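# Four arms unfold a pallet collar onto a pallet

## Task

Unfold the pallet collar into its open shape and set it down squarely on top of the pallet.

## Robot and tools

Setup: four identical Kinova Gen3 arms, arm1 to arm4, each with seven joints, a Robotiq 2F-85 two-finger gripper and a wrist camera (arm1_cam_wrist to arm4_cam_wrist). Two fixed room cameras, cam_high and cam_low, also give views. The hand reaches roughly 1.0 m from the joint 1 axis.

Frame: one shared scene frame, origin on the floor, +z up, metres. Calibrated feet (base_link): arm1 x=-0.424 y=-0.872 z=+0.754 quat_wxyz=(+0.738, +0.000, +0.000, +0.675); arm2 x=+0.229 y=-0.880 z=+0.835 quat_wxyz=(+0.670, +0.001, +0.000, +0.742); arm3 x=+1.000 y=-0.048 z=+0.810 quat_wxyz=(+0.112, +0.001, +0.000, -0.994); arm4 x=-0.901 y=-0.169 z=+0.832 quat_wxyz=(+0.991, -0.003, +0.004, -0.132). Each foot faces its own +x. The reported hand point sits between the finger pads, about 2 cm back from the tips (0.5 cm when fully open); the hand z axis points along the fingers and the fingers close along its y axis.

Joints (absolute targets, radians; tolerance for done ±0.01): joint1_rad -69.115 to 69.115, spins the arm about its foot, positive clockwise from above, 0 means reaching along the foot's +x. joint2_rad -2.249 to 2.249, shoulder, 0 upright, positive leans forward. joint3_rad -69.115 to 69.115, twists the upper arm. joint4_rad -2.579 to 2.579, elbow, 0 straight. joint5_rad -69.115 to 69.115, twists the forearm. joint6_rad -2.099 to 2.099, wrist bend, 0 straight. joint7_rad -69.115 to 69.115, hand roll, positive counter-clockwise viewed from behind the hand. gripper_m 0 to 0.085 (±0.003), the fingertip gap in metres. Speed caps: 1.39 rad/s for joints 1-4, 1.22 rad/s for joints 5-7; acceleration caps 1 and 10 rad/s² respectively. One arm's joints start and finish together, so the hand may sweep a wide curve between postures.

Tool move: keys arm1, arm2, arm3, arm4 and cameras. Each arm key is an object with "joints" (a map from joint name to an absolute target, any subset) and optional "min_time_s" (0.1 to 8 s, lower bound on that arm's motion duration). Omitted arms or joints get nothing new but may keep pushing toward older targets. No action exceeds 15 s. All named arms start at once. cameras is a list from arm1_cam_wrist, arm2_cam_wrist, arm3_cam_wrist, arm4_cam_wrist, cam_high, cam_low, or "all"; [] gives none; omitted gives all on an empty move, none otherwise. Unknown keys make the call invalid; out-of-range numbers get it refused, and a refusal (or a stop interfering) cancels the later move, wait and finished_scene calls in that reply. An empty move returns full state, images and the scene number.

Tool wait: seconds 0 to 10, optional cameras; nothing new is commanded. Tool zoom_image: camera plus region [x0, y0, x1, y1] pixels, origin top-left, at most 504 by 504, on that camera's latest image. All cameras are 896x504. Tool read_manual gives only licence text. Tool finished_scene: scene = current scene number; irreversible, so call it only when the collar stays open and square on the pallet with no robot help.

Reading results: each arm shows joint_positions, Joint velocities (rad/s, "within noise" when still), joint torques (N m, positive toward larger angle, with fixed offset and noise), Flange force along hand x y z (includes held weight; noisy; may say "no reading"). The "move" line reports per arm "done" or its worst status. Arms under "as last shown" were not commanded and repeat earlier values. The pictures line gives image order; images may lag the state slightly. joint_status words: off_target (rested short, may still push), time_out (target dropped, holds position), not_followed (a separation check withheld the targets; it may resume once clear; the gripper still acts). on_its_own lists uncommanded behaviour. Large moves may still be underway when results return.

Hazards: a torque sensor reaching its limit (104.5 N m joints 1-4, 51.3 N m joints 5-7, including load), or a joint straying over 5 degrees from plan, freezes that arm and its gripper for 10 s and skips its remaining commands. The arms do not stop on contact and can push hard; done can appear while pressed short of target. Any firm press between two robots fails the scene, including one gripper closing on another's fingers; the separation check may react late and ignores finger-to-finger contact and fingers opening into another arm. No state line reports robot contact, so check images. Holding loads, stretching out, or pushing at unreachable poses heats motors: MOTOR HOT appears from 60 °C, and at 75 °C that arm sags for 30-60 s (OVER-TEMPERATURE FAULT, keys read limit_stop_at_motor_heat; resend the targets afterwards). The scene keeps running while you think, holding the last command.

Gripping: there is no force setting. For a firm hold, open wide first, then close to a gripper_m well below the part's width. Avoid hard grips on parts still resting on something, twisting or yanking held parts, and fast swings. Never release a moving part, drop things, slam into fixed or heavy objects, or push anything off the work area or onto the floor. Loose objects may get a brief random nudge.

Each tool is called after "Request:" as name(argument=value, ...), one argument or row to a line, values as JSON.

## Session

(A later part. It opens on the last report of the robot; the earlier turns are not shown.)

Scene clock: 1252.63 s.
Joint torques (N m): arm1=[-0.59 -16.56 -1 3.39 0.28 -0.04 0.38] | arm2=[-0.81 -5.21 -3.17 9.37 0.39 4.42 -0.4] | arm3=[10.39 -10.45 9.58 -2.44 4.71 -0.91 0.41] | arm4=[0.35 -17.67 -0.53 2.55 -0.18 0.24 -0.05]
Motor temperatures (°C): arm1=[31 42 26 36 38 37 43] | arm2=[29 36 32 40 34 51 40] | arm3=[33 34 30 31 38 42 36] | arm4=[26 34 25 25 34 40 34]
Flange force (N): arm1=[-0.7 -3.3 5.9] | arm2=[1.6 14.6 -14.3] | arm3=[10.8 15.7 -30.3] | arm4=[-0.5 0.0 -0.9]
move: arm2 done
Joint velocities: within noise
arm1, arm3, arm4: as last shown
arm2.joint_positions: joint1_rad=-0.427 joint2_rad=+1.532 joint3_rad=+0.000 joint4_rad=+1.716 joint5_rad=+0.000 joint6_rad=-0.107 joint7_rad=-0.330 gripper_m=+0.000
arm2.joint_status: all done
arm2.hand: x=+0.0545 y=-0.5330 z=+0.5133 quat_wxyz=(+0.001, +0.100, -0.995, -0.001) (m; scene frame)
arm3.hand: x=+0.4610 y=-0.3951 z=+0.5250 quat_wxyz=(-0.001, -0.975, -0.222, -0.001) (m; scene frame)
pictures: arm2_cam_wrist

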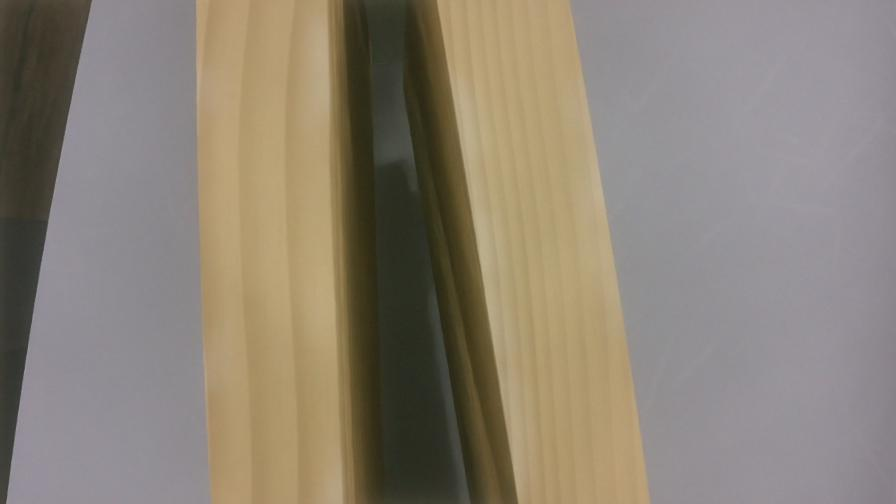

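Request:
move(
  arm2={"joints":{"joint1_rad":-0.3984,"joint2_rad":1.5285,"joint4_rad":1.6337,"joint6_rad":-0.0206,"joint7_rad":-0.301},"min_time_s":6},
  arm3={"joints":{"joint1_rad":-0.4873,"joint2_rad":1.7518,"joint4_rad":0.4354,"joint6_rad":0.9544,"joint7_rad":1.0765},"min_time_s":6},
  cameras=["arm1_cam_wrist","arm2_cam_wrist","arm3_cam_wrist","cam_high"],
)

Request:
zoom_image(
  camera="cam_high",
  region=[400, 80, 640, 340],
)

Scene clock: 1290.57 s.
Joint torques (N m): arm1=[-0.51 -16.51 -0.95 3.37 0.3 -0.02 0.4] | arm2=[1.2 -25 1.56 -7.14 0.24 -3.43 -0.25] | arm3=[-12.13 -11.08 -9.81 -1.83 -6.15 0.16 -2.6] | arm4=[0.41 -17.63 -0.52 2.51 -0.18 0.24 -0.04]
Motor temperatures (°C): arm1=[31 41 26 34 38 37 43] | arm2=[28 35 31 37 34 47 40] | arm3=[32 34 30 31 38 42 36] | arm4=[26 34 25 25 34 40 34]
Flange force (N): arm1=[-0.3 -3.2 5.8] | arm2=[-0.1 -12.8 -5.5] | arm3=no reading | arm4=[-0.4 -0.1 -1.1]
move: arm2 done; arm3 done
Joint velocities: within noise
arm1: as last shown
arm2.joint_positions: joint1_rad=-0.398 joint2_rad=+1.528 joint3_rad=+0.000 joint4_rad=+1.634 joint5_rad=+0.000 joint6_rad=-0.021 joint7_rad=-0.301 gripper_m=+0.000
arm2.joint_status: all done
arm2.hand: x=+0.0515 y=-0.5045 z=+0.5133 quat_wxyz=(+0.001, +0.100, -0.995, -0.001) (m; scene frame)
arm3.joint_positions: joint1_rad=-0.487 joint2_rad=+1.752 joint3_rad=+0.000 joint4_rad=+0.435 joint5_rad=+0.000 joint6_rad=+0.954 joint7_rad=+1.076 gripper_m=+0.018
arm3.joint_status: all done
arm3.hand: x=+0.4772 y=-0.4676 z=+0.5251 quat_wxyz=(+0.000, -0.994, -0.109, -0.001) (m; scene frame)
arm4.joint_positions: joint1_rad=+0.437 joint2_rad=+1.591 joint3_rad=+0.000 joint4_rad=+1.822 joint5_rad=+0.000 joint6_rad=-0.271 joint7_rad=-0.869 gripper_m=+0.000
arm4.joint_status: not commanded
arm4.hand: x=-0.6639 y=-0.4070 z=+0.4933 quat_wxyz=(-0.002, -1.000, +0.001, +0.005) (m; scene frame)
pictures: arm1_cam_wrist, arm2_cam_wrist, arm3_cam_wrist, cam_high

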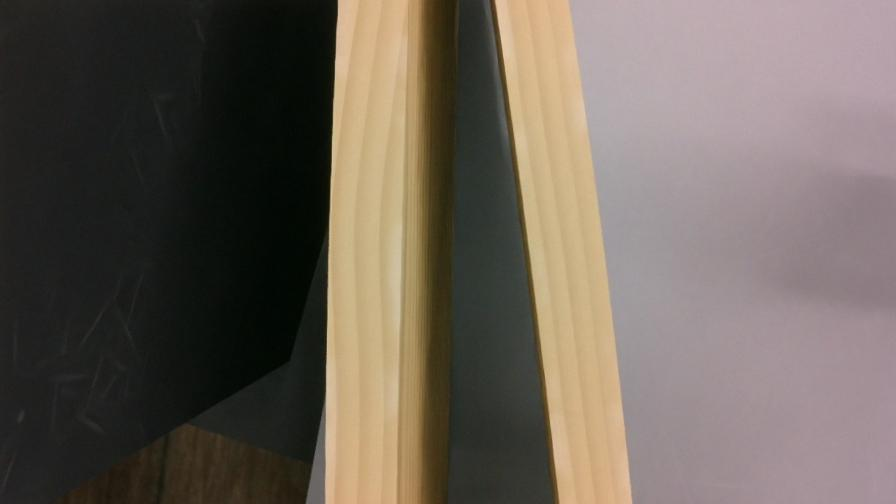

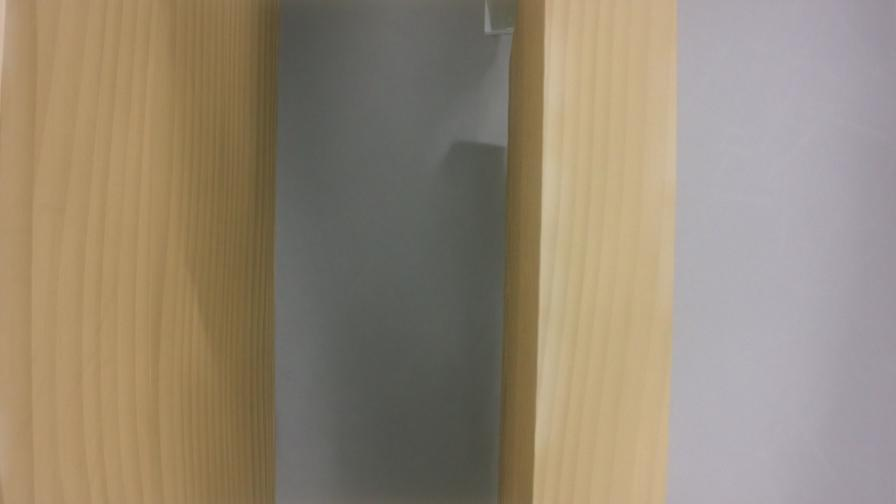

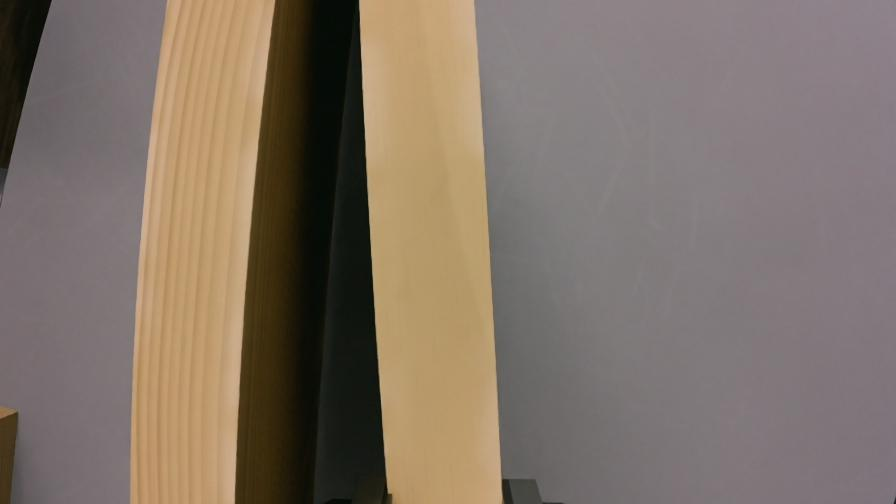

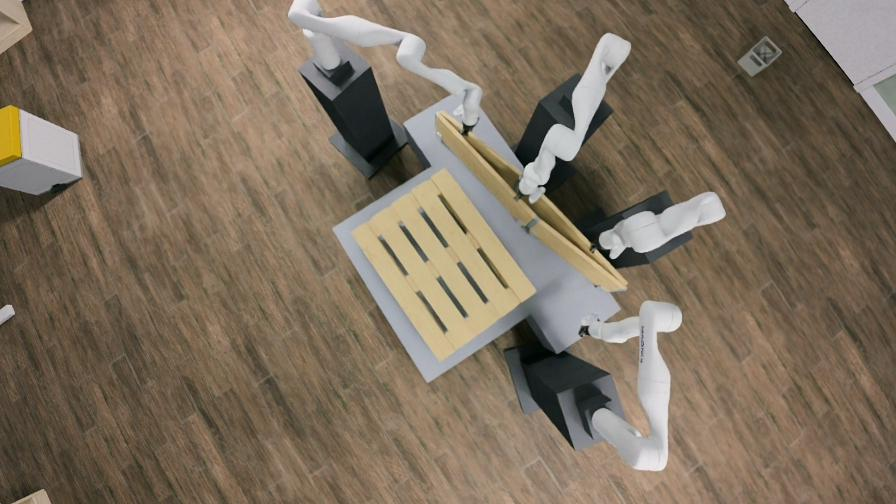

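Scaled by 1.938 from the camera's 896x504 image, which has a finer 1280x720 frame.

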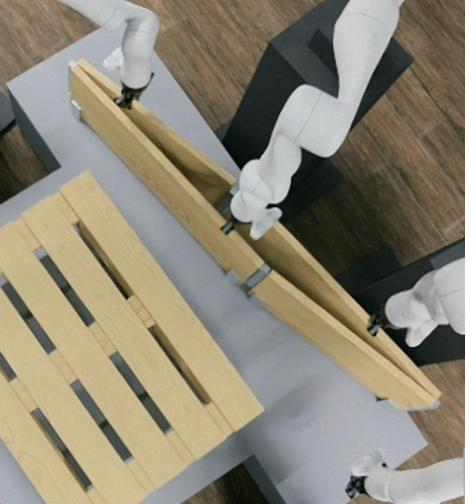

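Request:
move(
  arm1={"joints":{"joint1_rad":0.1638,"joint2_rad":1.3758,"joint4_rad":2.417,"joint6_rad":-0.6512,"joint7_rad":0.4027,"gripper_m":0.045},"min_time_s":1.5},
  cameras=["arm1_cam_wrist"],
)

Request:
move(
  arm1={"joints":{"joint2_rad":1.4531,"joint4_rad":2.3025,"joint6_rad":-0.614},"min_time_s":2.5},
  cameras=["arm1_cam_wrist"],
)

Scene clock: 1318.73 s.
Joint torques (N m): arm1=[-0.64 -16.22 -0.96 5.31 0.31 -0.06 0.35] | arm2=[1.33 -24.65 1.8 -7.19 0.27 -3.48 -0.28] | arm3=[-12.06 -11.17 -9.76 -1.92 -6.13 0.07 -2.58] | arm4=[0.4 -17.68 -0.56 2.49 -0.16 0.23 -0.01]
Motor temperatures (°C): arm1=[31 40 26 33 38 36 43] | arm2=[28 35 30 35 34 45 40] | arm3=[31 33 29 31 37 42 36] | arm4=[26 34 25 25 34 40 34]
Flange force (N): arm1=[-0.9 -4.7 5.0] | arm2=[0.2 -12.8 -6.4] | arm3=no reading | arm4=[-0.4 -0.2 -1.0]
move: arm1 done
Joint velocities: within noise
arm1.joint_positions: joint1_rad=+0.164 joint2_rad=+1.376 joint3_rad=+0.000 joint4_rad=+2.417 joint5_rad=+0.000 joint6_rad=-0.651 joint7_rad=+0.403 gripper_m=+0.045
arm1.joint_status: all done
arm1.hand: x=-0.3440 y=-0.6630 z=+0.5585 quat_wxyz=(+0.000, +0.075, -0.997, +0.000) (m; scene frame)
arm2, arm4: as last shown
arm2.hand: x=+0.0515 y=-0.5046 z=+0.5133 quat_wxyz=(+0.001, +0.100, -0.995, -0.001) (m; scene frame)
arm3.joint_positions: joint1_rad=-0.487 joint2_rad=+1.752 joint3_rad=+0.000 joint4_rad=+0.435 joint5_rad=+0.000 joint6_rad=+0.954 joint7_rad=+1.076 gripper_m=+0.018
arm3.joint_status: not commanded
arm3.hand: x=+0.4772 y=-0.4676 z=+0.5251 quat_wxyz=(+0.000, -0.994, -0.109, -0.001) (m; scene frame)
pictures: arm1_cam_wrist

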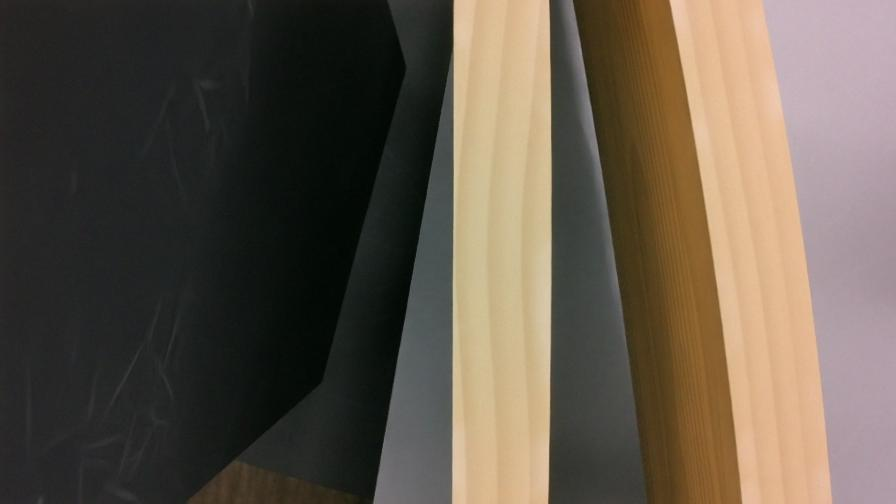

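Scene clock: 1321.53 s.
Joint torques (N m): arm1=[-0.55 -16.72 -0.98 5.04 0.29 -0.03 0.41] | arm2=[1.3 -24.67 1.73 -7.09 0.25 -3.4 -0.3] | arm3=[-12.1 -11.22 -9.73 -1.91 -6.12 0.08 -2.59] | arm4=[0.36 -17.64 -0.53 2.53 -0.18 0.26 -0.03]
Motor temperatures (°C): arm1=[31 40 26 33 38 36 43] | arm2=[28 35 30 34 34 45 40] | arm3=[31 33 29 31 37 42 36] | arm4=[26 34 25 25 34 40 34]
Flange force (N): arm1=[-0.7 -4.1 4.5] | arm2=[0.1 -12.8 -6.2] | arm3=no reading | arm4=[-0.5 -0.1 -1.0]
move: arm1 done
Joint velocities: within noise
arm1.joint_positions: joint1_rad=+0.164 joint2_rad=+1.453 joint3_rad=+0.000 joint4_rad=+2.303 joint5_rad=+0.000 joint6_rad=-0.614 joint7_rad=+0.403 gripper_m=+0.045
arm1.joint_status: all done
arm1.hand: x=-0.3404 y=-0.6490 z=+0.5194 quat_wxyz=(+0.000, +0.075, -0.997, +0.000) (m; scene frame)
arm2, arm4: as last shown
arm3.joint_positions: joint1_rad=-0.487 joint2_rad=+1.752 joint3_rad=+0.000 joint4_rad=+0.435 joint5_rad=+0.000 joint6_rad=+0.954 joint7_rad=+1.076 gripper_m=+0.018
arm3.joint_status: not commanded
arm3.hand: x=+0.4772 y=-0.4676 z=+0.5251 quat_wxyz=(+0.000, -0.994, -0.109, -0.001) (m; scene frame)
pictures: arm1_cam_wrist

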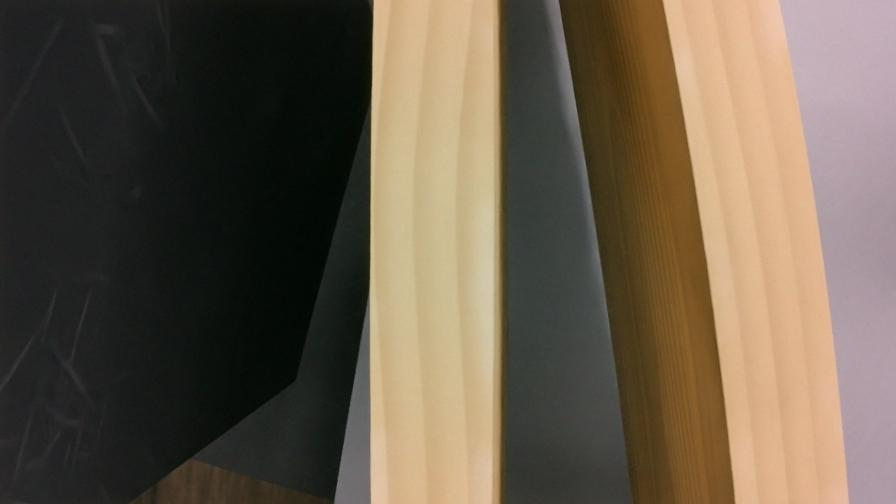

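Request:
move(
  arm1={"joints":{"gripper_m":0.0}},
  cameras=["cam_high","arm1_cam_wrist","arm2_cam_wrist"],
)

Scene clock: 1383.27 s.
Joint torques (N m): arm1=[-1.11 -13.24 -2.71 -2.47 0.53 -1.52 0.16] | arm2=[1.11 -23.34 1.25 -6.08 0.27 -2.87 -0.25] | arm3=[-13.22 -11.57 -10.12 -1.91 -6.18 0.35 -2.3] | arm4=[0.4 -17.61 -0.49 2.55 -0.18 0.23 0]
Motor temperatures (°C): arm1=[31 38 26 32 38 35 43] | arm2=[28 36 30 32 34 43 40] | arm3=[31 33 29 31 37 42 36] | arm4=[26 34 25 25 34 40 34]
Flange force (N): arm1=[-1.2 -10.1 -21.2] | arm2=[0.1 -11.1 -7.0] | arm3=no reading | arm4=[-0.3 0.0 -1.0]
move: arm1 off_target
Joint velocities: within noise
arm1.joint_positions: joint1_rad=+0.164 joint2_rad=+1.453 joint3_rad=+0.000 joint4_rad=+2.303 joint5_rad=+0.000 joint6_rad=-0.614 joint7_rad=+0.403 gripper_m=+0.017
arm1.joint_status: gripper_m off_target (ended at +0.017, target +0.000)
arm1.hand: x=-0.3403 y=-0.6490 z=+0.5195 quat_wxyz=(+0.000, +0.075, -0.997, +0.000) (m; scene frame)
arm2, arm4: as last shown
arm3.joint_positions: joint1_rad=-0.487 joint2_rad=+1.752 joint3_rad=+0.000 joint4_rad=+0.435 joint5_rad=+0.000 joint6_rad=+0.954 joint7_rad=+1.076 gripper_m=+0.018
arm3.joint_status: not commanded
arm3.hand: x=+0.4771 y=-0.4675 z=+0.5251 quat_wxyz=(+0.000, -0.994, -0.109, -0.001) (m; scene frame)
pictures: arm1_cam_wrist, arm2_cam_wrist, cam_high

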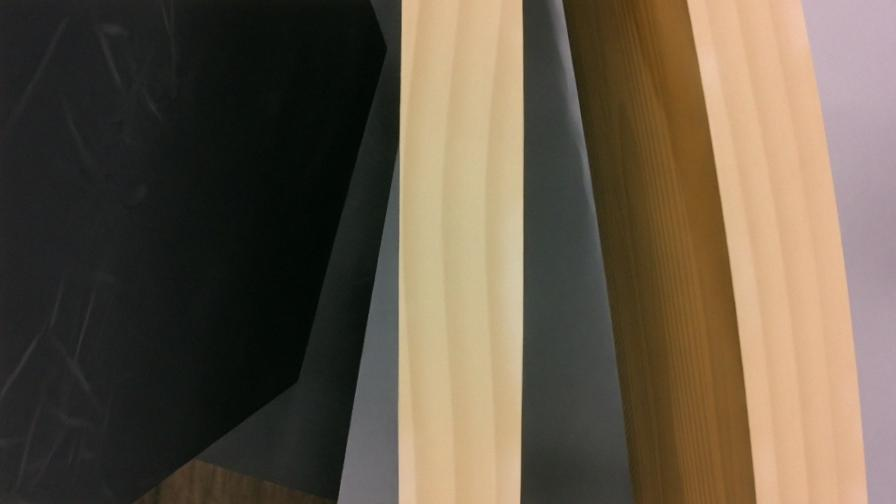

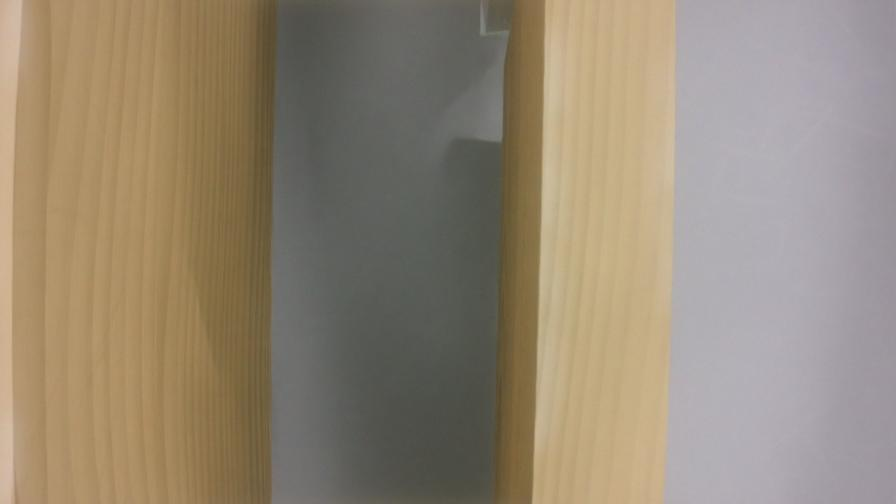

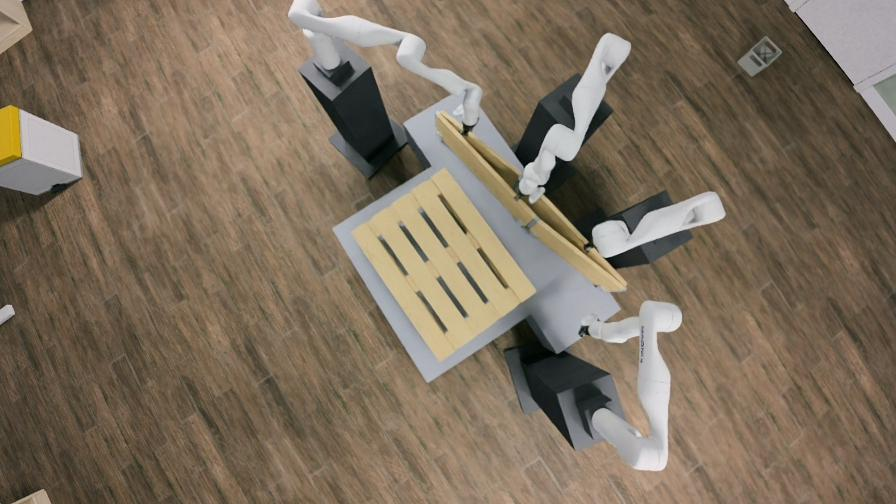

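Request:
move(
  arm2={"joints":{"joint2_rad":1.1936,"joint4_rad":1.8734,"joint6_rad":0.0746}},
)

Request:
move(
  arm2={"joints":{"joint1_rad":-0.1666,"joint2_rad":1.2202,"joint4_rad":2.1902,"joint6_rad":-0.2688,"joint7_rad":-0.119,"gripper_m":0.055}},
  cameras=["arm2_cam_wrist"],
)

Scene clock: 1404.20 s.
Joint torques (N m): arm1=[-1.32 -13.98 -3.26 -1.5 0.79 -1.41 0.14] | arm2=[0.62 -17.71 0.17 -1.63 0.24 -0.27 -0.35] | arm3=[-5.86 -11.96 -5.17 -0.35 -3.38 2.2 -2.17] | arm4=[0.38 -17.62 -0.52 2.53 -0.19 0.25 -0.04]
Motor temperatures (°C): arm1=[31 37 26 31 38 35 43] | arm2=[28 36 29 31 34 43 40] | arm3=[31 33 29 31 37 41 36] | arm4=[26 34 25 25 34 40 34]
Flange force (N): arm1=[-2.2 -10.0 -17.1] | arm2=[0.7 -2.9 -6.3] | arm3=no reading | arm4=[-0.5 0.0 -1.0]
move: arm2 done
Joint velocities: within noise
arm1.joint_positions: joint1_rad=+0.164 joint2_rad=+1.453 joint3_rad=+0.000 joint4_rad=+2.302 joint5_rad=+0.000 joint6_rad=-0.614 joint7_rad=+0.403 gripper_m=+0.017
arm1.joint_status: not commanded
arm1.hand: x=-0.3403 y=-0.6489 z=+0.5194 quat_wxyz=(+0.000, +0.075, -0.997, +0.000) (m; scene frame)
arm2.joint_positions: joint1_rad=-0.398 joint2_rad=+1.194 joint3_rad=+0.000 joint4_rad=+1.873 joint5_rad=+0.000 joint6_rad=+0.075 joint7_rad=-0.301 gripper_m=+0.000
arm2.joint_status: all done
arm2.hand: x=+0.0514 y=-0.5043 z=+0.6513 quat_wxyz=(+0.001, +0.100, -0.995, -0.001) (m; scene frame)
arm3.joint_positions: joint1_rad=-0.487 joint2_rad=+1.752 joint3_rad=+0.000 joint4_rad=+0.435 joint5_rad=+0.000 joint6_rad=+0.954 joint7_rad=+1.076 gripper_m=+0.018
arm3.joint_status: not commanded
arm3.hand: x=+0.4772 y=-0.4676 z=+0.5251 quat_wxyz=(+0.000, -0.994, -0.109, -0.001) (m; scene frame)
arm4: as last shown
pictures: none

Scene clock: 1405.70 s.
Joint torques (N m): arm1=[-1.36 -13.95 -3.3 -1.57 0.75 -1.37 0.13] | arm2=[0.53 -14.88 0.19 1.34 0.23 -0.24 -0.39] | arm3=[-5.85 -11.99 -5.12 -0.34 -3.39 2.2 -2.15] | arm4=[0.44 -17.67 -0.48 2.57 -0.2 0.22 -0.05]
Motor temperatures (°C): arm1=[31 37 26 31 38 35 43] | arm2=[28 36 29 31 34 43 40] | arm3=[31 33 29 31 37 41 36] | arm4=[26 34 25 25 34 40 34]
Flange force (N): arm1=[-2.3 -10.4 -17.4] | arm2=[1.4 -0.9 -7.1] | arm3=no reading | arm4=[-0.3 -0.1 -0.8]
move: arm2 done
Joint velocities: within noise
arm1.joint_positions: joint1_rad=+0.164 joint2_rad=+1.453 joint3_rad=+0.000 joint4_rad=+2.303 joint5_rad=+0.000 joint6_rad=-0.614 joint7_rad=+0.403 gripper_m=+0.017
arm1.joint_status: not commanded
arm1.hand: x=-0.3404 y=-0.6490 z=+0.5194 quat_wxyz=(+0.000, +0.075, -0.997, +0.000) (m; scene frame)
arm2.joint_positions: joint1_rad=-0.167 joint2_rad=+1.220 joint3_rad=+0.000 joint4_rad=+2.190 joint5_rad=+0.000 joint6_rad=-0.269 joint7_rad=-0.119 gripper_m=+0.055
arm2.joint_status: all done
arm2.hand: x=+0.1698 y=-0.5728 z=+0.6509 quat_wxyz=(+0.001, +0.075, -0.997, -0.001) (m; scene frame)
arm3.joint_positions: joint1_rad=-0.487 joint2_rad=+1.752 joint3_rad=+0.000 joint4_rad=+0.435 joint5_rad=+0.000 joint6_rad=+0.954 joint7_rad=+1.076 gripper_m=+0.018
arm3.joint_status: not commanded
arm3.hand: x=+0.4772 y=-0.4676 z=+0.5251 quat_wxyz=(+0.000, -0.994, -0.109, -0.001) (m; scene frame)
arm4: as last shown
pictures: arm2_cam_wrist

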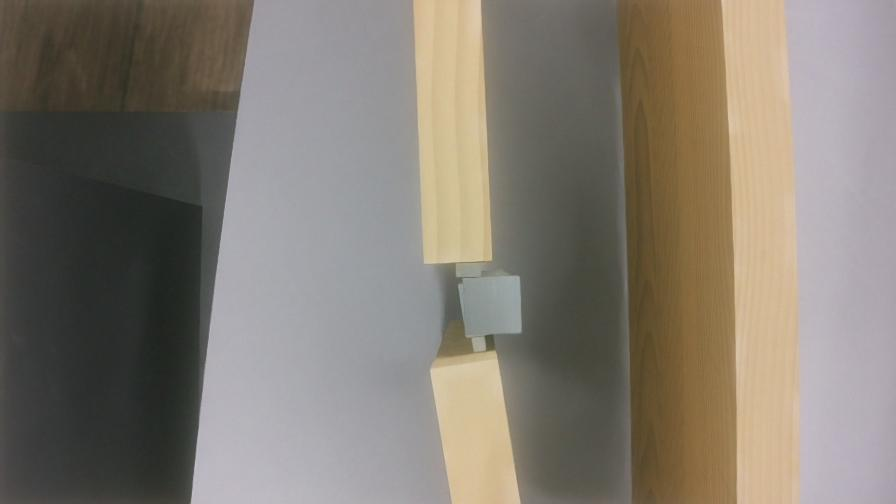

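Request:
move(
  arm2={"joints":{"joint1_rad":-0.5044,"joint2_rad":1.3857,"joint4_rad":1.9871,"joint6_rad":-0.2312,"joint7_rad":-0.447,"gripper_m":0.05}},
  cameras=["arm2_cam_wrist","arm3_cam_wrist"],
)

Scene clock: 1442.83 s.
Joint torques (N m): arm1=[-1.35 -13.95 -3.34 -1.62 0.73 -1.38 0.17] | arm2=[0.62 -16.14 0.22 1.02 0.24 -0.29 -0.34] | arm3=[-5.82 -11.96 -5.16 -0.33 -3.4 2.22 -2.13] | arm4=[0.44 -17.66 -0.56 2.57 -0.16 0.24 -0.04]
Motor temperatures (°C): arm1=[31 36 26 31 38 35 43] | arm2=[28 35 29 30 34 42 40] | arm3=[30 33 29 31 37 41 36] | arm4=[26 34 25 25 34 40 34]
Flange force (N): arm1=[-2.3 -10.5 -17.4] | arm2=[1.1 -1.5 -6.8] | arm3=no reading | arm4=[-0.3 -0.1 -0.9]
move: arm2 done
Joint velocities: within noise
arm1, arm4: as last shown
arm2.joint_positions: joint1_rad=-0.504 joint2_rad=+1.386 joint3_rad=+0.000 joint4_rad=+1.987 joint5_rad=+0.000 joint6_rad=-0.231 joint7_rad=-0.447 gripper_m=+0.050
arm2.joint_status: all done
arm2.hand: x=+0.0542 y=-0.5850 z=+0.5811 quat_wxyz=(+0.001, +0.080, -0.997, -0.001) (m; scene frame)
arm3.joint_positions: joint1_rad=-0.487 joint2_rad=+1.752 joint3_rad=+0.000 joint4_rad=+0.435 joint5_rad=+0.000 joint6_rad=+0.954 joint7_rad=+1.076 gripper_m=+0.018
arm3.joint_status: not commanded
arm3.hand: x=+0.4772 y=-0.4676 z=+0.5251 quat_wxyz=(+0.000, -0.994, -0.109, -0.001) (m; scene frame)
pictures: arm2_cam_wrist, arm3_cam_wrist

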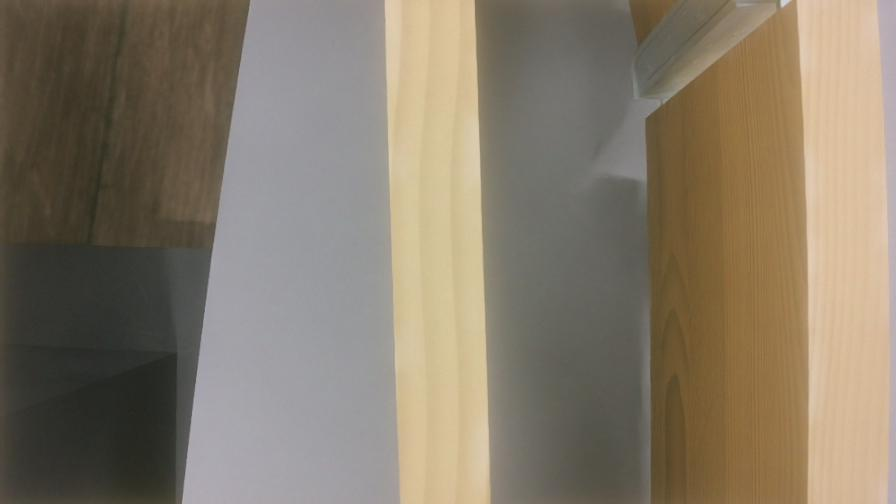

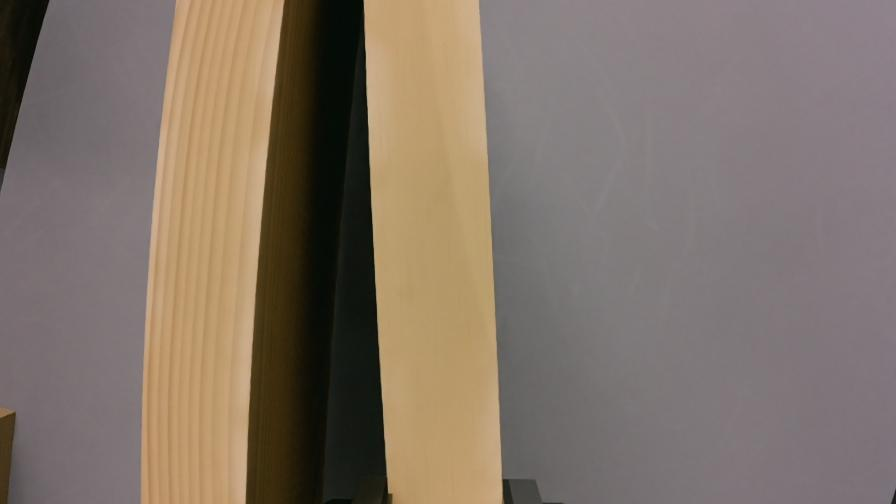

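Request:
move(
  arm2={"joints":{"joint2_rad":1.5368,"joint4_rad":1.8586,"joint6_rad":-0.2538,"joint7_rad":-0.432}},
)

Request:
move(
  arm2={"joints":{"gripper_m":0.0}},
  cameras=["arm2_cam_wrist"],
)

Request:
move(
  arm3={"joints":{"gripper_m":0.03}},
  cameras=["arm3_cam_wrist"],
)

Scene clock: 1455.97 s.
Joint torques (N m): arm1=[-1.37 -13.9 -3.27 -1.59 0.75 -1.42 0.13] | arm2=[0.62 -16.33 0.17 1.29 0.24 -0.25 -0.36] | arm3=[-5.81 -11.97 -5.13 -0.36 -3.37 2.21 -2.16] | arm4=[0.44 -17.64 -0.53 2.48 -0.19 0.25 -0.03]
Motor temperatures (°C): arm1=[31 36 26 31 38 35 43] | arm2=[28 35 29 30 34 42 40] | arm3=[30 33 28 31 37 41 36] | arm4=[26 34 25 25 34 40 34]
Flange force (N): arm1=[-2.4 -10.1 -17.5] | arm2=[1.2 -1.3 -6.6] | arm3=no reading | arm4=[-0.5 -0.3 -1.1]
move: arm2 done
Joint velocities: within noise
arm1, arm4: as last shown
arm2.joint_positions: joint1_rad=-0.504 joint2_rad=+1.537 joint3_rad=+0.000 joint4_rad=+1.859 joint5_rad=+0.000 joint6_rad=-0.254 joint7_rad=-0.432 gripper_m=+0.050
arm2.joint_status: all done
arm2.hand: x=+0.0541 y=-0.5849 z=+0.5196 quat_wxyz=(+0.001, +0.087, -0.996, -0.001) (m; scene frame)
arm3.joint_positions: joint1_rad=-0.487 joint2_rad=+1.752 joint3_rad=+0.000 joint4_rad=+0.435 joint5_rad=+0.000 joint6_rad=+0.954 joint7_rad=+1.076 gripper_m=+0.018
arm3.joint_status: not commanded
arm3.hand: x=+0.4772 y=-0.4676 z=+0.5251 quat_wxyz=(+0.000, -0.994, -0.109, -0.001) (m; scene frame)
pictures: none

Scene clock: 1456.83 s.
Joint torques (N m): arm1=[-2.26 -18.25 -4.96 -3.75 1.3 -3.11 0.07] | arm2=[-3.82 -1.94 -9.1 9.29 1.55 4.81 -0.15] | arm3=[-2.79 -11.49 -3.22 0.86 -2.4 3.36 -2.14] | arm4=[0.41 -17.66 -0.53 2.51 -0.2 0.23 -0.03]
Motor temperatures (°C): arm1=[31 36 26 31 38 35 43] | arm2=[28 35 29 30 34 42 40] | arm3=[30 33 28 31 37 41 36] | arm4=[26 34 25 25 34 40 34]
Flange force (N): arm1=[-3.1 -17.0 -11.6] | arm2=[-5.5 16.9 -22.2] | arm3=no reading | arm4=[-0.4 -0.1 -1.0]
move: arm2 off_target
Joint velocities: within noise
arm1: as last shown
arm2.joint_positions: joint1_rad=-0.504 joint2_rad=+1.537 joint3_rad=+0.000 joint4_rad=+1.859 joint5_rad=+0.000 joint6_rad=-0.254 joint7_rad=-0.432 gripper_m=+0.017
arm2.joint_status: gripper_m off_target (ended at +0.017, target +0.000)
arm2.hand: x=+0.0541 y=-0.5848 z=+0.5197 quat_wxyz=(+0.001, +0.087, -0.996, -0.001) (m; scene frame)
arm3.joint_positions: joint1_rad=-0.487 joint2_rad=+1.752 joint3_rad=+0.000 joint4_rad=+0.435 joint5_rad=+0.000 joint6_rad=+0.954 joint7_rad=+1.076 gripper_m=+0.018
arm3.joint_status: not commanded
arm3.hand: x=+0.4772 y=-0.4676 z=+0.5251 quat_wxyz=(+0.000, -0.994, -0.109, -0.001) (m; scene frame)
arm4.joint_positions: joint1_rad=+0.437 joint2_rad=+1.591 joint3_rad=+0.000 joint4_rad=+1.822 joint5_rad=+0.000 joint6_rad=-0.271 joint7_rad=-0.869 gripper_m=+0.000
arm4.joint_status: not commanded
arm4.hand: x=-0.6639 y=-0.4070 z=+0.4933 quat_wxyz=(-0.002, -1.000, +0.001, +0.005) (m; scene frame)
pictures: arm2_cam_wrist

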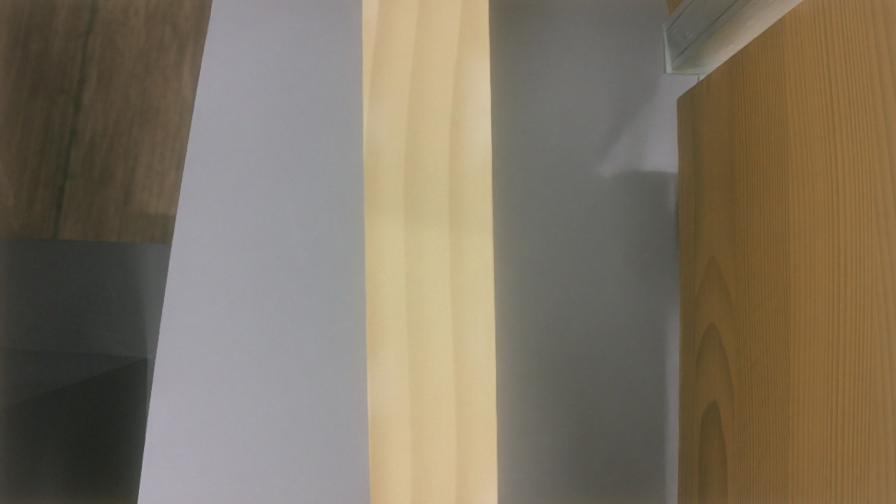

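Scene clock: 1457.57 s.
Joint torques (N m): arm1=[-2.14 -18.11 -4.51 -3.55 1.22 -3.02 0.2] | arm2=[-3.12 -2.3 -7.63 8.42 1.46 4.41 -0.04] | arm3=[-0.74 -26.65 0.36 -7.96 0.49 0.11 -0.01] | arm4=[0.36 -17.61 -0.47 2.55 -0.16 0.25 -0.02]
Motor temperatures (°C): arm1=[31 36 26 31 38 35 43] | arm2=[28 35 29 30 34 42 40] | arm3=[30 33 28 31 37 41 36] | arm4=[26 34 25 25 34 40 34]
Flange force (N): arm1=[-2.4 -16.3 -11.5] | arm2=[-3.7 14.8 -23.4] | arm3=no reading | arm4=[-0.4 0.0 -1.0]
move: arm3 done
Joint velocities: within noise
arm1, arm2, arm4: as last shown
arm2.hand: x=+0.0541 y=-0.5850 z=+0.5196 quat_wxyz=(+0.001, +0.087, -0.996, -0.001) (m; scene frame)
arm3.joint_positions: joint1_rad=-0.487 joint2_rad=+1.752 joint3_rad=+0.000 joint4_rad=+0.435 joint5_rad=+0.000 joint6_rad=+0.954 joint7_rad=+1.076 gripper_m=+0.030
arm3.joint_status: all done
arm3.hand: x=+0.4772 y=-0.4676 z=+0.5251 quat_wxyz=(+0.000, -0.994, -0.109, -0.001) (m; scene frame)
pictures: arm3_cam_wrist

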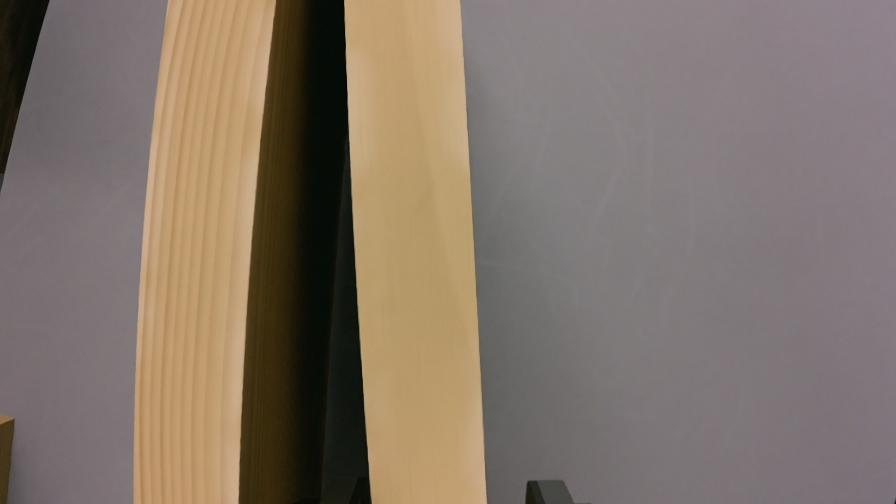

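Request:
move(
  arm3={"joints":{"joint1_rad":-0.4841,"joint2_rad":1.7463,"joint4_rad":0.4538,"joint6_rad":0.9415,"joint7_rad":1.1297}},
)

Request:
move(
  arm3={"joints":{"gripper_m":0.0}},
  cameras=["arm3_cam_wrist"],
)

Scene clock: 1478.77 s.
Joint torques (N m): arm1=[-2.1 -18.05 -4.49 -3.6 1.2 -3.04 0.22] | arm2=[-3.16 -2.2 -7.62 8.52 1.48 4.45 -0.05] | arm3=[-0.73 -26.59 0.37 -7.88 0.48 0.12 -0.03] | arm4=[0.38 -17.67 -0.53 2.54 -0.18 0.22 -0.02]
Motor temperatures (°C): arm1=[31 36 26 30 38 35 43] | arm2=[28 34 29 29 34 42 40] | arm3=[30 34 28 31 37 41 36] | arm4=[26 34 25 25 34 40 34]
Flange force (N): arm1=[-2.4 -16.2 -11.8] | arm2=[-3.8 14.9 -23.4] | arm3=no reading | arm4=[-0.4 0.0 -0.9]
move: arm3 done
Joint velocities: within noise
arm1, arm2, arm4: as last shown
arm2.hand: x=+0.0541 y=-0.5849 z=+0.5196 quat_wxyz=(+0.001, +0.087, -0.996, -0.001) (m; scene frame)
arm3.joint_positions: joint1_rad=-0.484 joint2_rad=+1.746 joint3_rad=+0.000 joint4_rad=+0.454 joint5_rad=+0.000 joint6_rad=+0.942 joint7_rad=+1.130 gripper_m=+0.030
arm3.joint_status: all done
arm3.hand: x=+0.4773 y=-0.4646 z=+0.5241 quat_wxyz=(+0.000, -0.991, -0.134, -0.001) (m; scene frame)
pictures: none

Scene clock: 1479.50 s.
Joint torques (N m): arm1=[-1.97 -18.06 -4.39 -3.53 1.15 -3.01 0.17] | arm2=[-3.08 -2.57 -7.48 8.72 1.43 4.47 -0.08] | arm3=[-0.16 -24.48 -0.24 -9.15 -0.18 -2.31 -0.56] | arm4=[0.44 -17.62 -0.54 2.57 -0.19 0.23 -0.04]
Motor temperatures (°C): arm1=[31 36 26 30 38 35 43] | arm2=[28 34 29 29 34 42 40] | arm3=[30 34 28 31 37 41 36] | arm4=[26 34 25 25 34 40 34]
Flange force (N): arm1=[-2.1 -16.0 -11.6] | arm2=[-3.5 15.1 -22.0] | arm3=no reading | arm4=[-0.3 0.0 -1.0]
move: arm3 off_target
Joint velocities: within noise
arm1, arm2, arm4: as last shown
arm3.joint_positions: joint1_rad=-0.484 joint2_rad=+1.746 joint3_rad=+0.000 joint4_rad=+0.454 joint5_rad=+0.000 joint6_rad=+0.942 joint7_rad=+1.130 gripper_m=+0.018
arm3.joint_status: gripper_m off_target (ended at +0.018, target +0.000)
arm3.hand: x=+0.4772 y=-0.4647 z=+0.5242 quat_wxyz=(+0.000, -0.991, -0.134, -0.001) (m; scene frame)
pictures: arm3_cam_wrist

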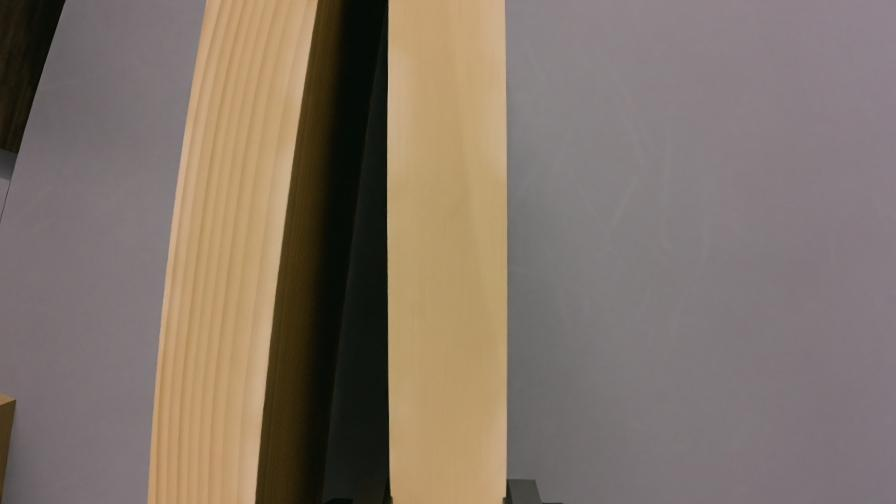

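Request:
move(
  arm1={"joints":{"joint2_rad":1.2839,"joint4_rad":2.4166,"joint6_rad":-0.559},"min_time_s":3},
  arm2={"joints":{"joint2_rad":1.3857,"joint4_rad":1.9871,"joint6_rad":-0.2312},"min_time_s":3},
  arm3={"joints":{"joint2_rad":1.585,"joint4_rad":0.6488,"joint6_rad":0.9078},"min_time_s":3},
  arm4={"joints":{"joint2_rad":1.1959,"joint4_rad":2.1219,"joint6_rad":-0.1762},"min_time_s":3},
)

Request:
move(
  arm4={"joints":{"joint1_rad":-0.0071,"joint2_rad":1.1876,"joint4_rad":1.8554,"joint6_rad":0.0986,"joint7_rad":-1.3135}},
  cameras=["arm4_cam_wrist","cam_low","arm1_cam_wrist"],
)

Request:
move(
  arm4={"joints":{"joint1_rad":-1.1766,"joint2_rad":1.306,"joint4_rad":1.2711,"joint6_rad":0.5645,"joint7_rad":-2.483}},
  cameras=["arm4_cam_wrist"],
)

Scene clock: 1530.07 s.
Joint torques (N m): arm1=[-1.16 -24.6 -1.77 5.38 0.88 -2.16 0.6] | arm2=[-0.17 -20.07 -0.15 7.31 0.97 1.82 0.34] | arm3=[3.53 -35.29 3.69 -10.8 1.56 0.44 -1.01] | arm4=[0.39 -17.21 -0.56 1.66 -0.19 0.25 -0.07]
Motor temperatures (°C): arm1=[31 35 26 30 38 35 43] | arm2=[28 33 29 29 34 41 40] | arm3=[29 35 28 31 37 41 36] | arm4=[26 34 25 25 34 40 34]
Flange force (N): arm1=[-0.3 -8.0 28.4] | arm2=[3.8 6.4 16.4] | arm3=[9.8 0.0 9.4] | arm4=[-0.5 -0.4 -0.6]
move: arm1 done; arm2 done; arm3 done; arm4 done
Joint velocities: within noise
arm1.joint_positions: joint1_rad=+0.164 joint2_rad=+1.284 joint3_rad=+0.000 joint4_rad=+2.417 joint5_rad=+0.000 joint6_rad=-0.559 joint7_rad=+0.403 gripper_m=+0.017
arm1.joint_status: all done
arm1.hand: x=-0.3402 y=-0.6488 z=+0.5795 quat_wxyz=(+0.000, +0.075, -0.997, +0.000) (m; scene frame)
arm2.joint_positions: joint1_rad=-0.504 joint2_rad=+1.386 joint3_rad=+0.000 joint4_rad=+1.987 joint5_rad=+0.000 joint6_rad=-0.231 joint7_rad=-0.432 gripper_m=+0.017
arm2.joint_status: all done
arm2.hand: x=+0.0542 y=-0.5850 z=+0.5811 quat_wxyz=(+0.001, +0.087, -0.996, -0.001) (m; scene frame)
arm3.joint_positions: joint1_rad=-0.484 joint2_rad=+1.585 joint3_rad=+0.000 joint4_rad=+0.649 joint5_rad=+0.000 joint6_rad=+0.908 joint7_rad=+1.130 gripper_m=+0.018
arm3.joint_status: all done
arm3.hand: x=+0.4772 y=-0.4646 z=+0.5831 quat_wxyz=(+0.000, -0.991, -0.134, -0.001) (m; scene frame)
arm4.joint_positions: joint1_rad=+0.437 joint2_rad=+1.196 joint3_rad=+0.000 joint4_rad=+2.122 joint5_rad=+0.000 joint6_rad=-0.176 joint7_rad=-0.869 gripper_m=+0.000
arm4.joint_status: all done
arm4.hand: x=-0.6625 y=-0.4063 z=+0.6493 quat_wxyz=(-0.002, -1.000, +0.001, +0.005) (m; scene frame)
pictures: none

Scene clock: 1531.77 s.
Joint torques (N m): arm1=[-1.08 -24.55 -1.78 5.37 0.86 -2.18 0.56] | arm2=[-0.19 -20.11 -0.13 7.26 0.93 1.8 0.33] | arm3=[3.53 -35.23 3.67 -10.82 1.55 0.45 -1.01] | arm4=[0.33 -19.55 -0.59 -0.72 -0.17 0.25 -0.01]
Motor temperatures (°C): arm1=[31 35 26 30 38 35 43] | arm2=[28 33 29 29 34 41 40] | arm3=[29 35 28 31 37 41 36] | arm4=[26 34 25 25 34 40 34]
Flange force (N): arm1=[-0.2 -7.9 28.3] | arm2=[3.6 6.3 16.4] | arm3=[10.2 -0.2 9.2] | arm4=[-0.4 -0.5 -0.6]
move: arm4 done
Joint velocities: within noise
arm1, arm2, arm3: as last shown
arm1.hand: x=-0.3403 y=-0.6488 z=+0.5795 quat_wxyz=(+0.000, +0.075, -0.997, +0.000) (m; scene frame)
arm4.joint_positions: joint1_rad=-0.007 joint2_rad=+1.188 joint3_rad=+0.000 joint4_rad=+1.855 joint5_rad=+0.000 joint6_rad=+0.099 joint7_rad=-1.313 gripper_m=+0.000
arm4.joint_status: all done
arm4.hand: x=-0.5023 y=-0.3016 z=+0.6473 quat_wxyz=(-0.002, -1.000, +0.001, +0.005) (m; scene frame)
pictures: arm1_cam_wrist, arm4_cam_wrist, cam_low

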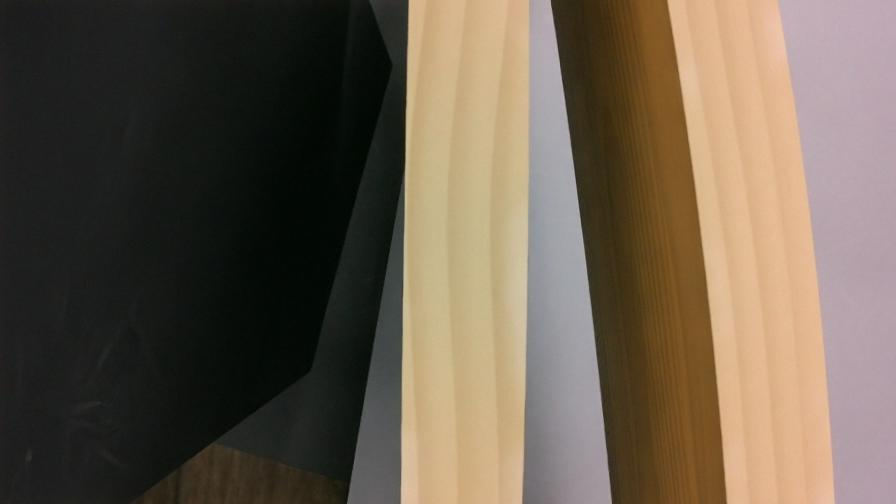

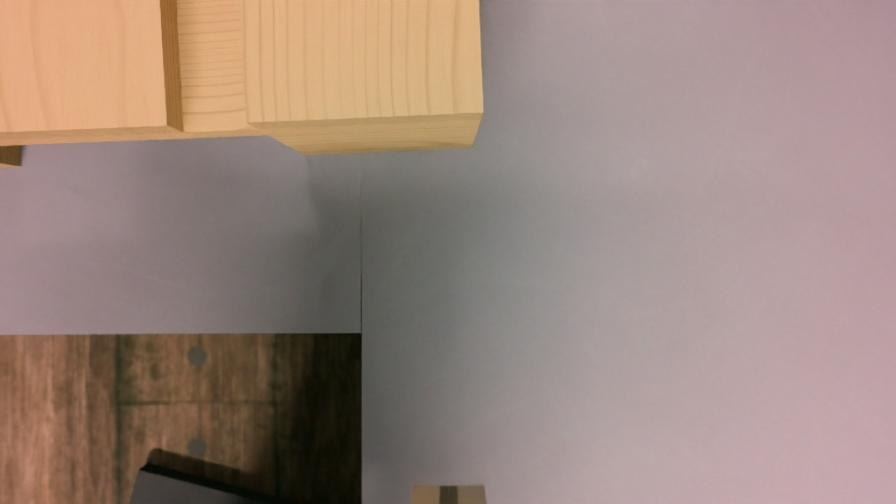

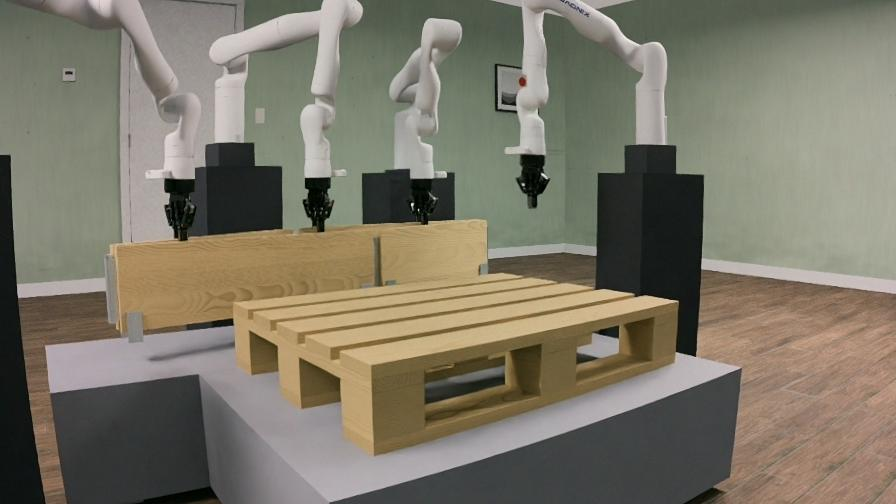

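Scene clock: 1534.30 s.
Joint torques (N m): arm1=[-1.16 -24.57 -1.74 5.36 0.9 -2.17 0.63] | arm2=[-0.16 -20.1 -0.12 7.21 0.93 1.76 0.35] | arm3=[3.52 -35.29 3.68 -10.76 1.54 0.42 -1.04] | arm4=[0.15 -24.24 -0.61 -4.67 -0.19 0.25 -0.02]
Motor temperatures (°C): arm1=[31 35 26 30 38 35 43] | arm2=[28 34 29 29 34 41 40] | arm3=[29 35 28 31 37 41 36] | arm4=[26 34 25 25 34 40 34]
Flange force (N): arm1=[-0.2 -7.9 28.3] | arm2=[3.7 6.3 16.2] | arm3=[9.5 0.1 9.4] | arm4=[-1.0 0.2 -0.7]
move: arm4 done
Joint velocities: within noise
arm1, arm2, arm3: as last shown
arm4.joint_positions: joint1_rad=-1.177 joint2_rad=+1.306 joint3_rad=+0.000 joint4_rad=+1.271 joint5_rad=+0.000 joint6_rad=+0.564 joint7_rad=-2.483 gripper_m=+0.000
arm4.joint_status: all done
arm4.hand: x=-0.5314 y=+0.2686 z=+0.6452 quat_wxyz=(-0.002, -1.000, +0.001, +0.005) (m; scene frame)
pictures: arm4_cam_wrist

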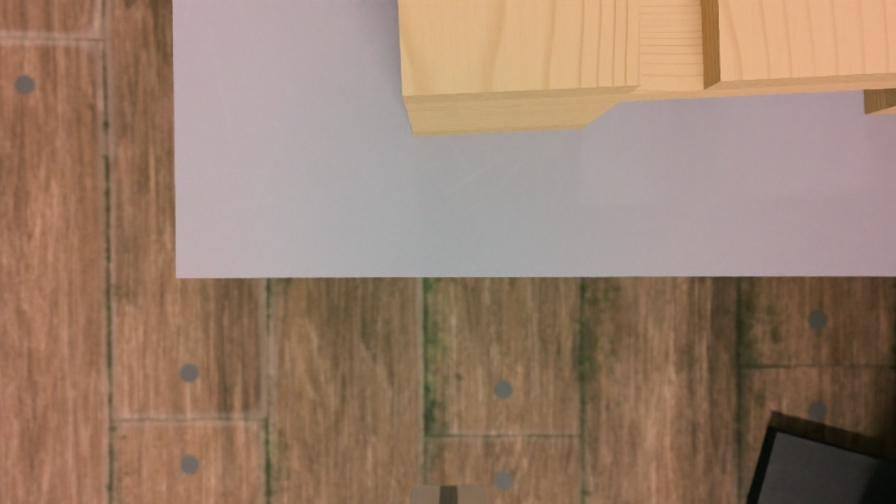

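Request:
move(
  arm1={"joints":{"joint1_rad":0.2136,"joint2_rad":0.8286,"joint4_rad":2.4382,"joint6_rad":-0.1252,"joint7_rad":0.4535},"min_time_s":3},
  arm2={"joints":{"joint1_rad":-0.4154,"joint2_rad":1.0491,"joint4_rad":2.1283,"joint6_rad":-0.0358,"joint7_rad":-0.357},"min_time_s":3},
  arm3={"joints":{"joint1_rad":-0.4213,"joint2_rad":1.2463,"joint4_rad":1.0886,"joint6_rad":0.8067,"joint7_rad":1.298},"min_time_s":3},
  arm4={"joints":{"joint1_rad":-0.493,"joint2_rad":-0.45,"joint4_rad":1.5,"joint6_rad":2.04,"joint7_rad":-1.126},"min_time_s":3},
  cameras=["cam_high","cam_low"],
)

Scene clock: 1614.67 s.
Joint torques (N m): arm1=[1.25 -19.43 1.42 -4.07 0.19 -3.75 0.5] | arm2=[3.29 -38.76 5.97 0.65 0.52 -0.57 -0.03] | arm3=[4.79 -26.8 6.42 -13.75 2.33 -4.55 -1.29] | arm4=[0.24 1.01 -1.2 -8.06 -0.15 0.09 -0.04]
Motor temperatures (°C): arm1=[31 36 27 30 38 35 43] | arm2=[28 36 29 29 34 41 40] | arm3=[29 40 28 31 37 41 35] | arm4=[26 34 25 25 34 40 34]
Flange force (N): arm1=[8.1 -2.1 6.6] | arm2=[9.8 -2.8 59.2] | arm3=[22.3 0.6 -8.9] | arm4=[-2.0 3.4 0.8]
move: arm1 done; arm2 done; arm3 done; arm4 done
Joint velocities: within noise
arm1.joint_positions: joint1_rad=+0.214 joint2_rad=+0.829 joint3_rad=+0.000 joint4_rad=+2.438 joint5_rad=+0.000 joint6_rad=-0.125 joint7_rad=+0.453 gripper_m=+0.017
arm1.joint_status: all done
arm1.hand: x=-0.3191 y=-0.6208 z=+0.6994 quat_wxyz=(+0.000, +0.075, -0.997, +0.000) (m; scene frame)
arm2.joint_positions: joint1_rad=-0.415 joint2_rad=+1.049 joint3_rad=+0.000 joint4_rad=+2.128 joint5_rad=+0.000 joint6_rad=-0.036 joint7_rad=-0.357 gripper_m=+0.017
arm2.joint_status: all done
arm2.hand: x=+0.0754 y=-0.5605 z=+0.7052 quat_wxyz=(+0.001, +0.080, -0.997, -0.001) (m; scene frame)
arm3.joint_positions: joint1_rad=-0.421 joint2_rad=+1.246 joint3_rad=+0.000 joint4_rad=+1.089 joint5_rad=+0.000 joint6_rad=+0.807 joint7_rad=+1.298 gripper_m=+0.018
arm3.joint_status: all done
arm3.hand: x=+0.4859 y=-0.4051 z=+0.6992 quat_wxyz=(+0.000, -0.983, -0.186, -0.001) (m; scene frame)
arm4.joint_positions: joint1_rad=-0.493 joint2_rad=-0.450 joint3_rad=+0.000 joint4_rad=+1.500 joint5_rad=+0.000 joint6_rad=+2.040 joint7_rad=-1.126 gripper_m=+0.000
arm4.joint_status: all done
arm4.hand: x=-0.7881 y=-0.1673 z=+1.3406 quat_wxyz=(-0.003, -0.944, -0.330, -0.021) (m; scene frame)
pictures: cam_high, cam_low

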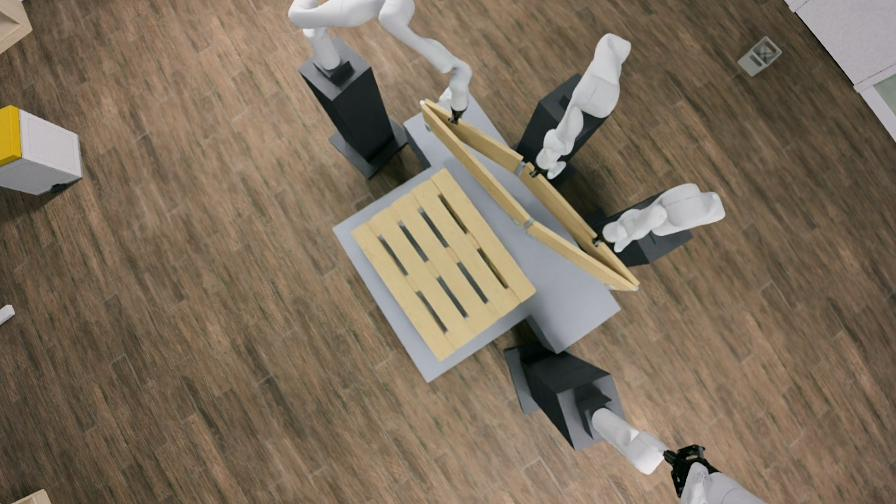

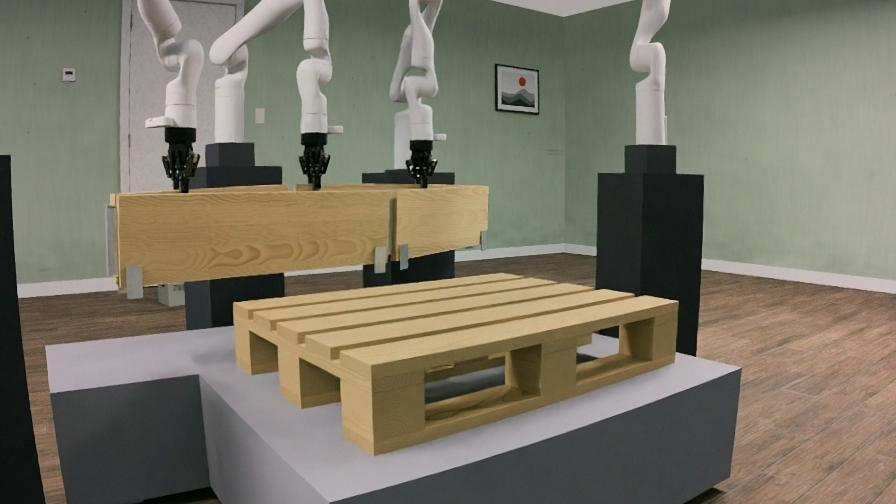

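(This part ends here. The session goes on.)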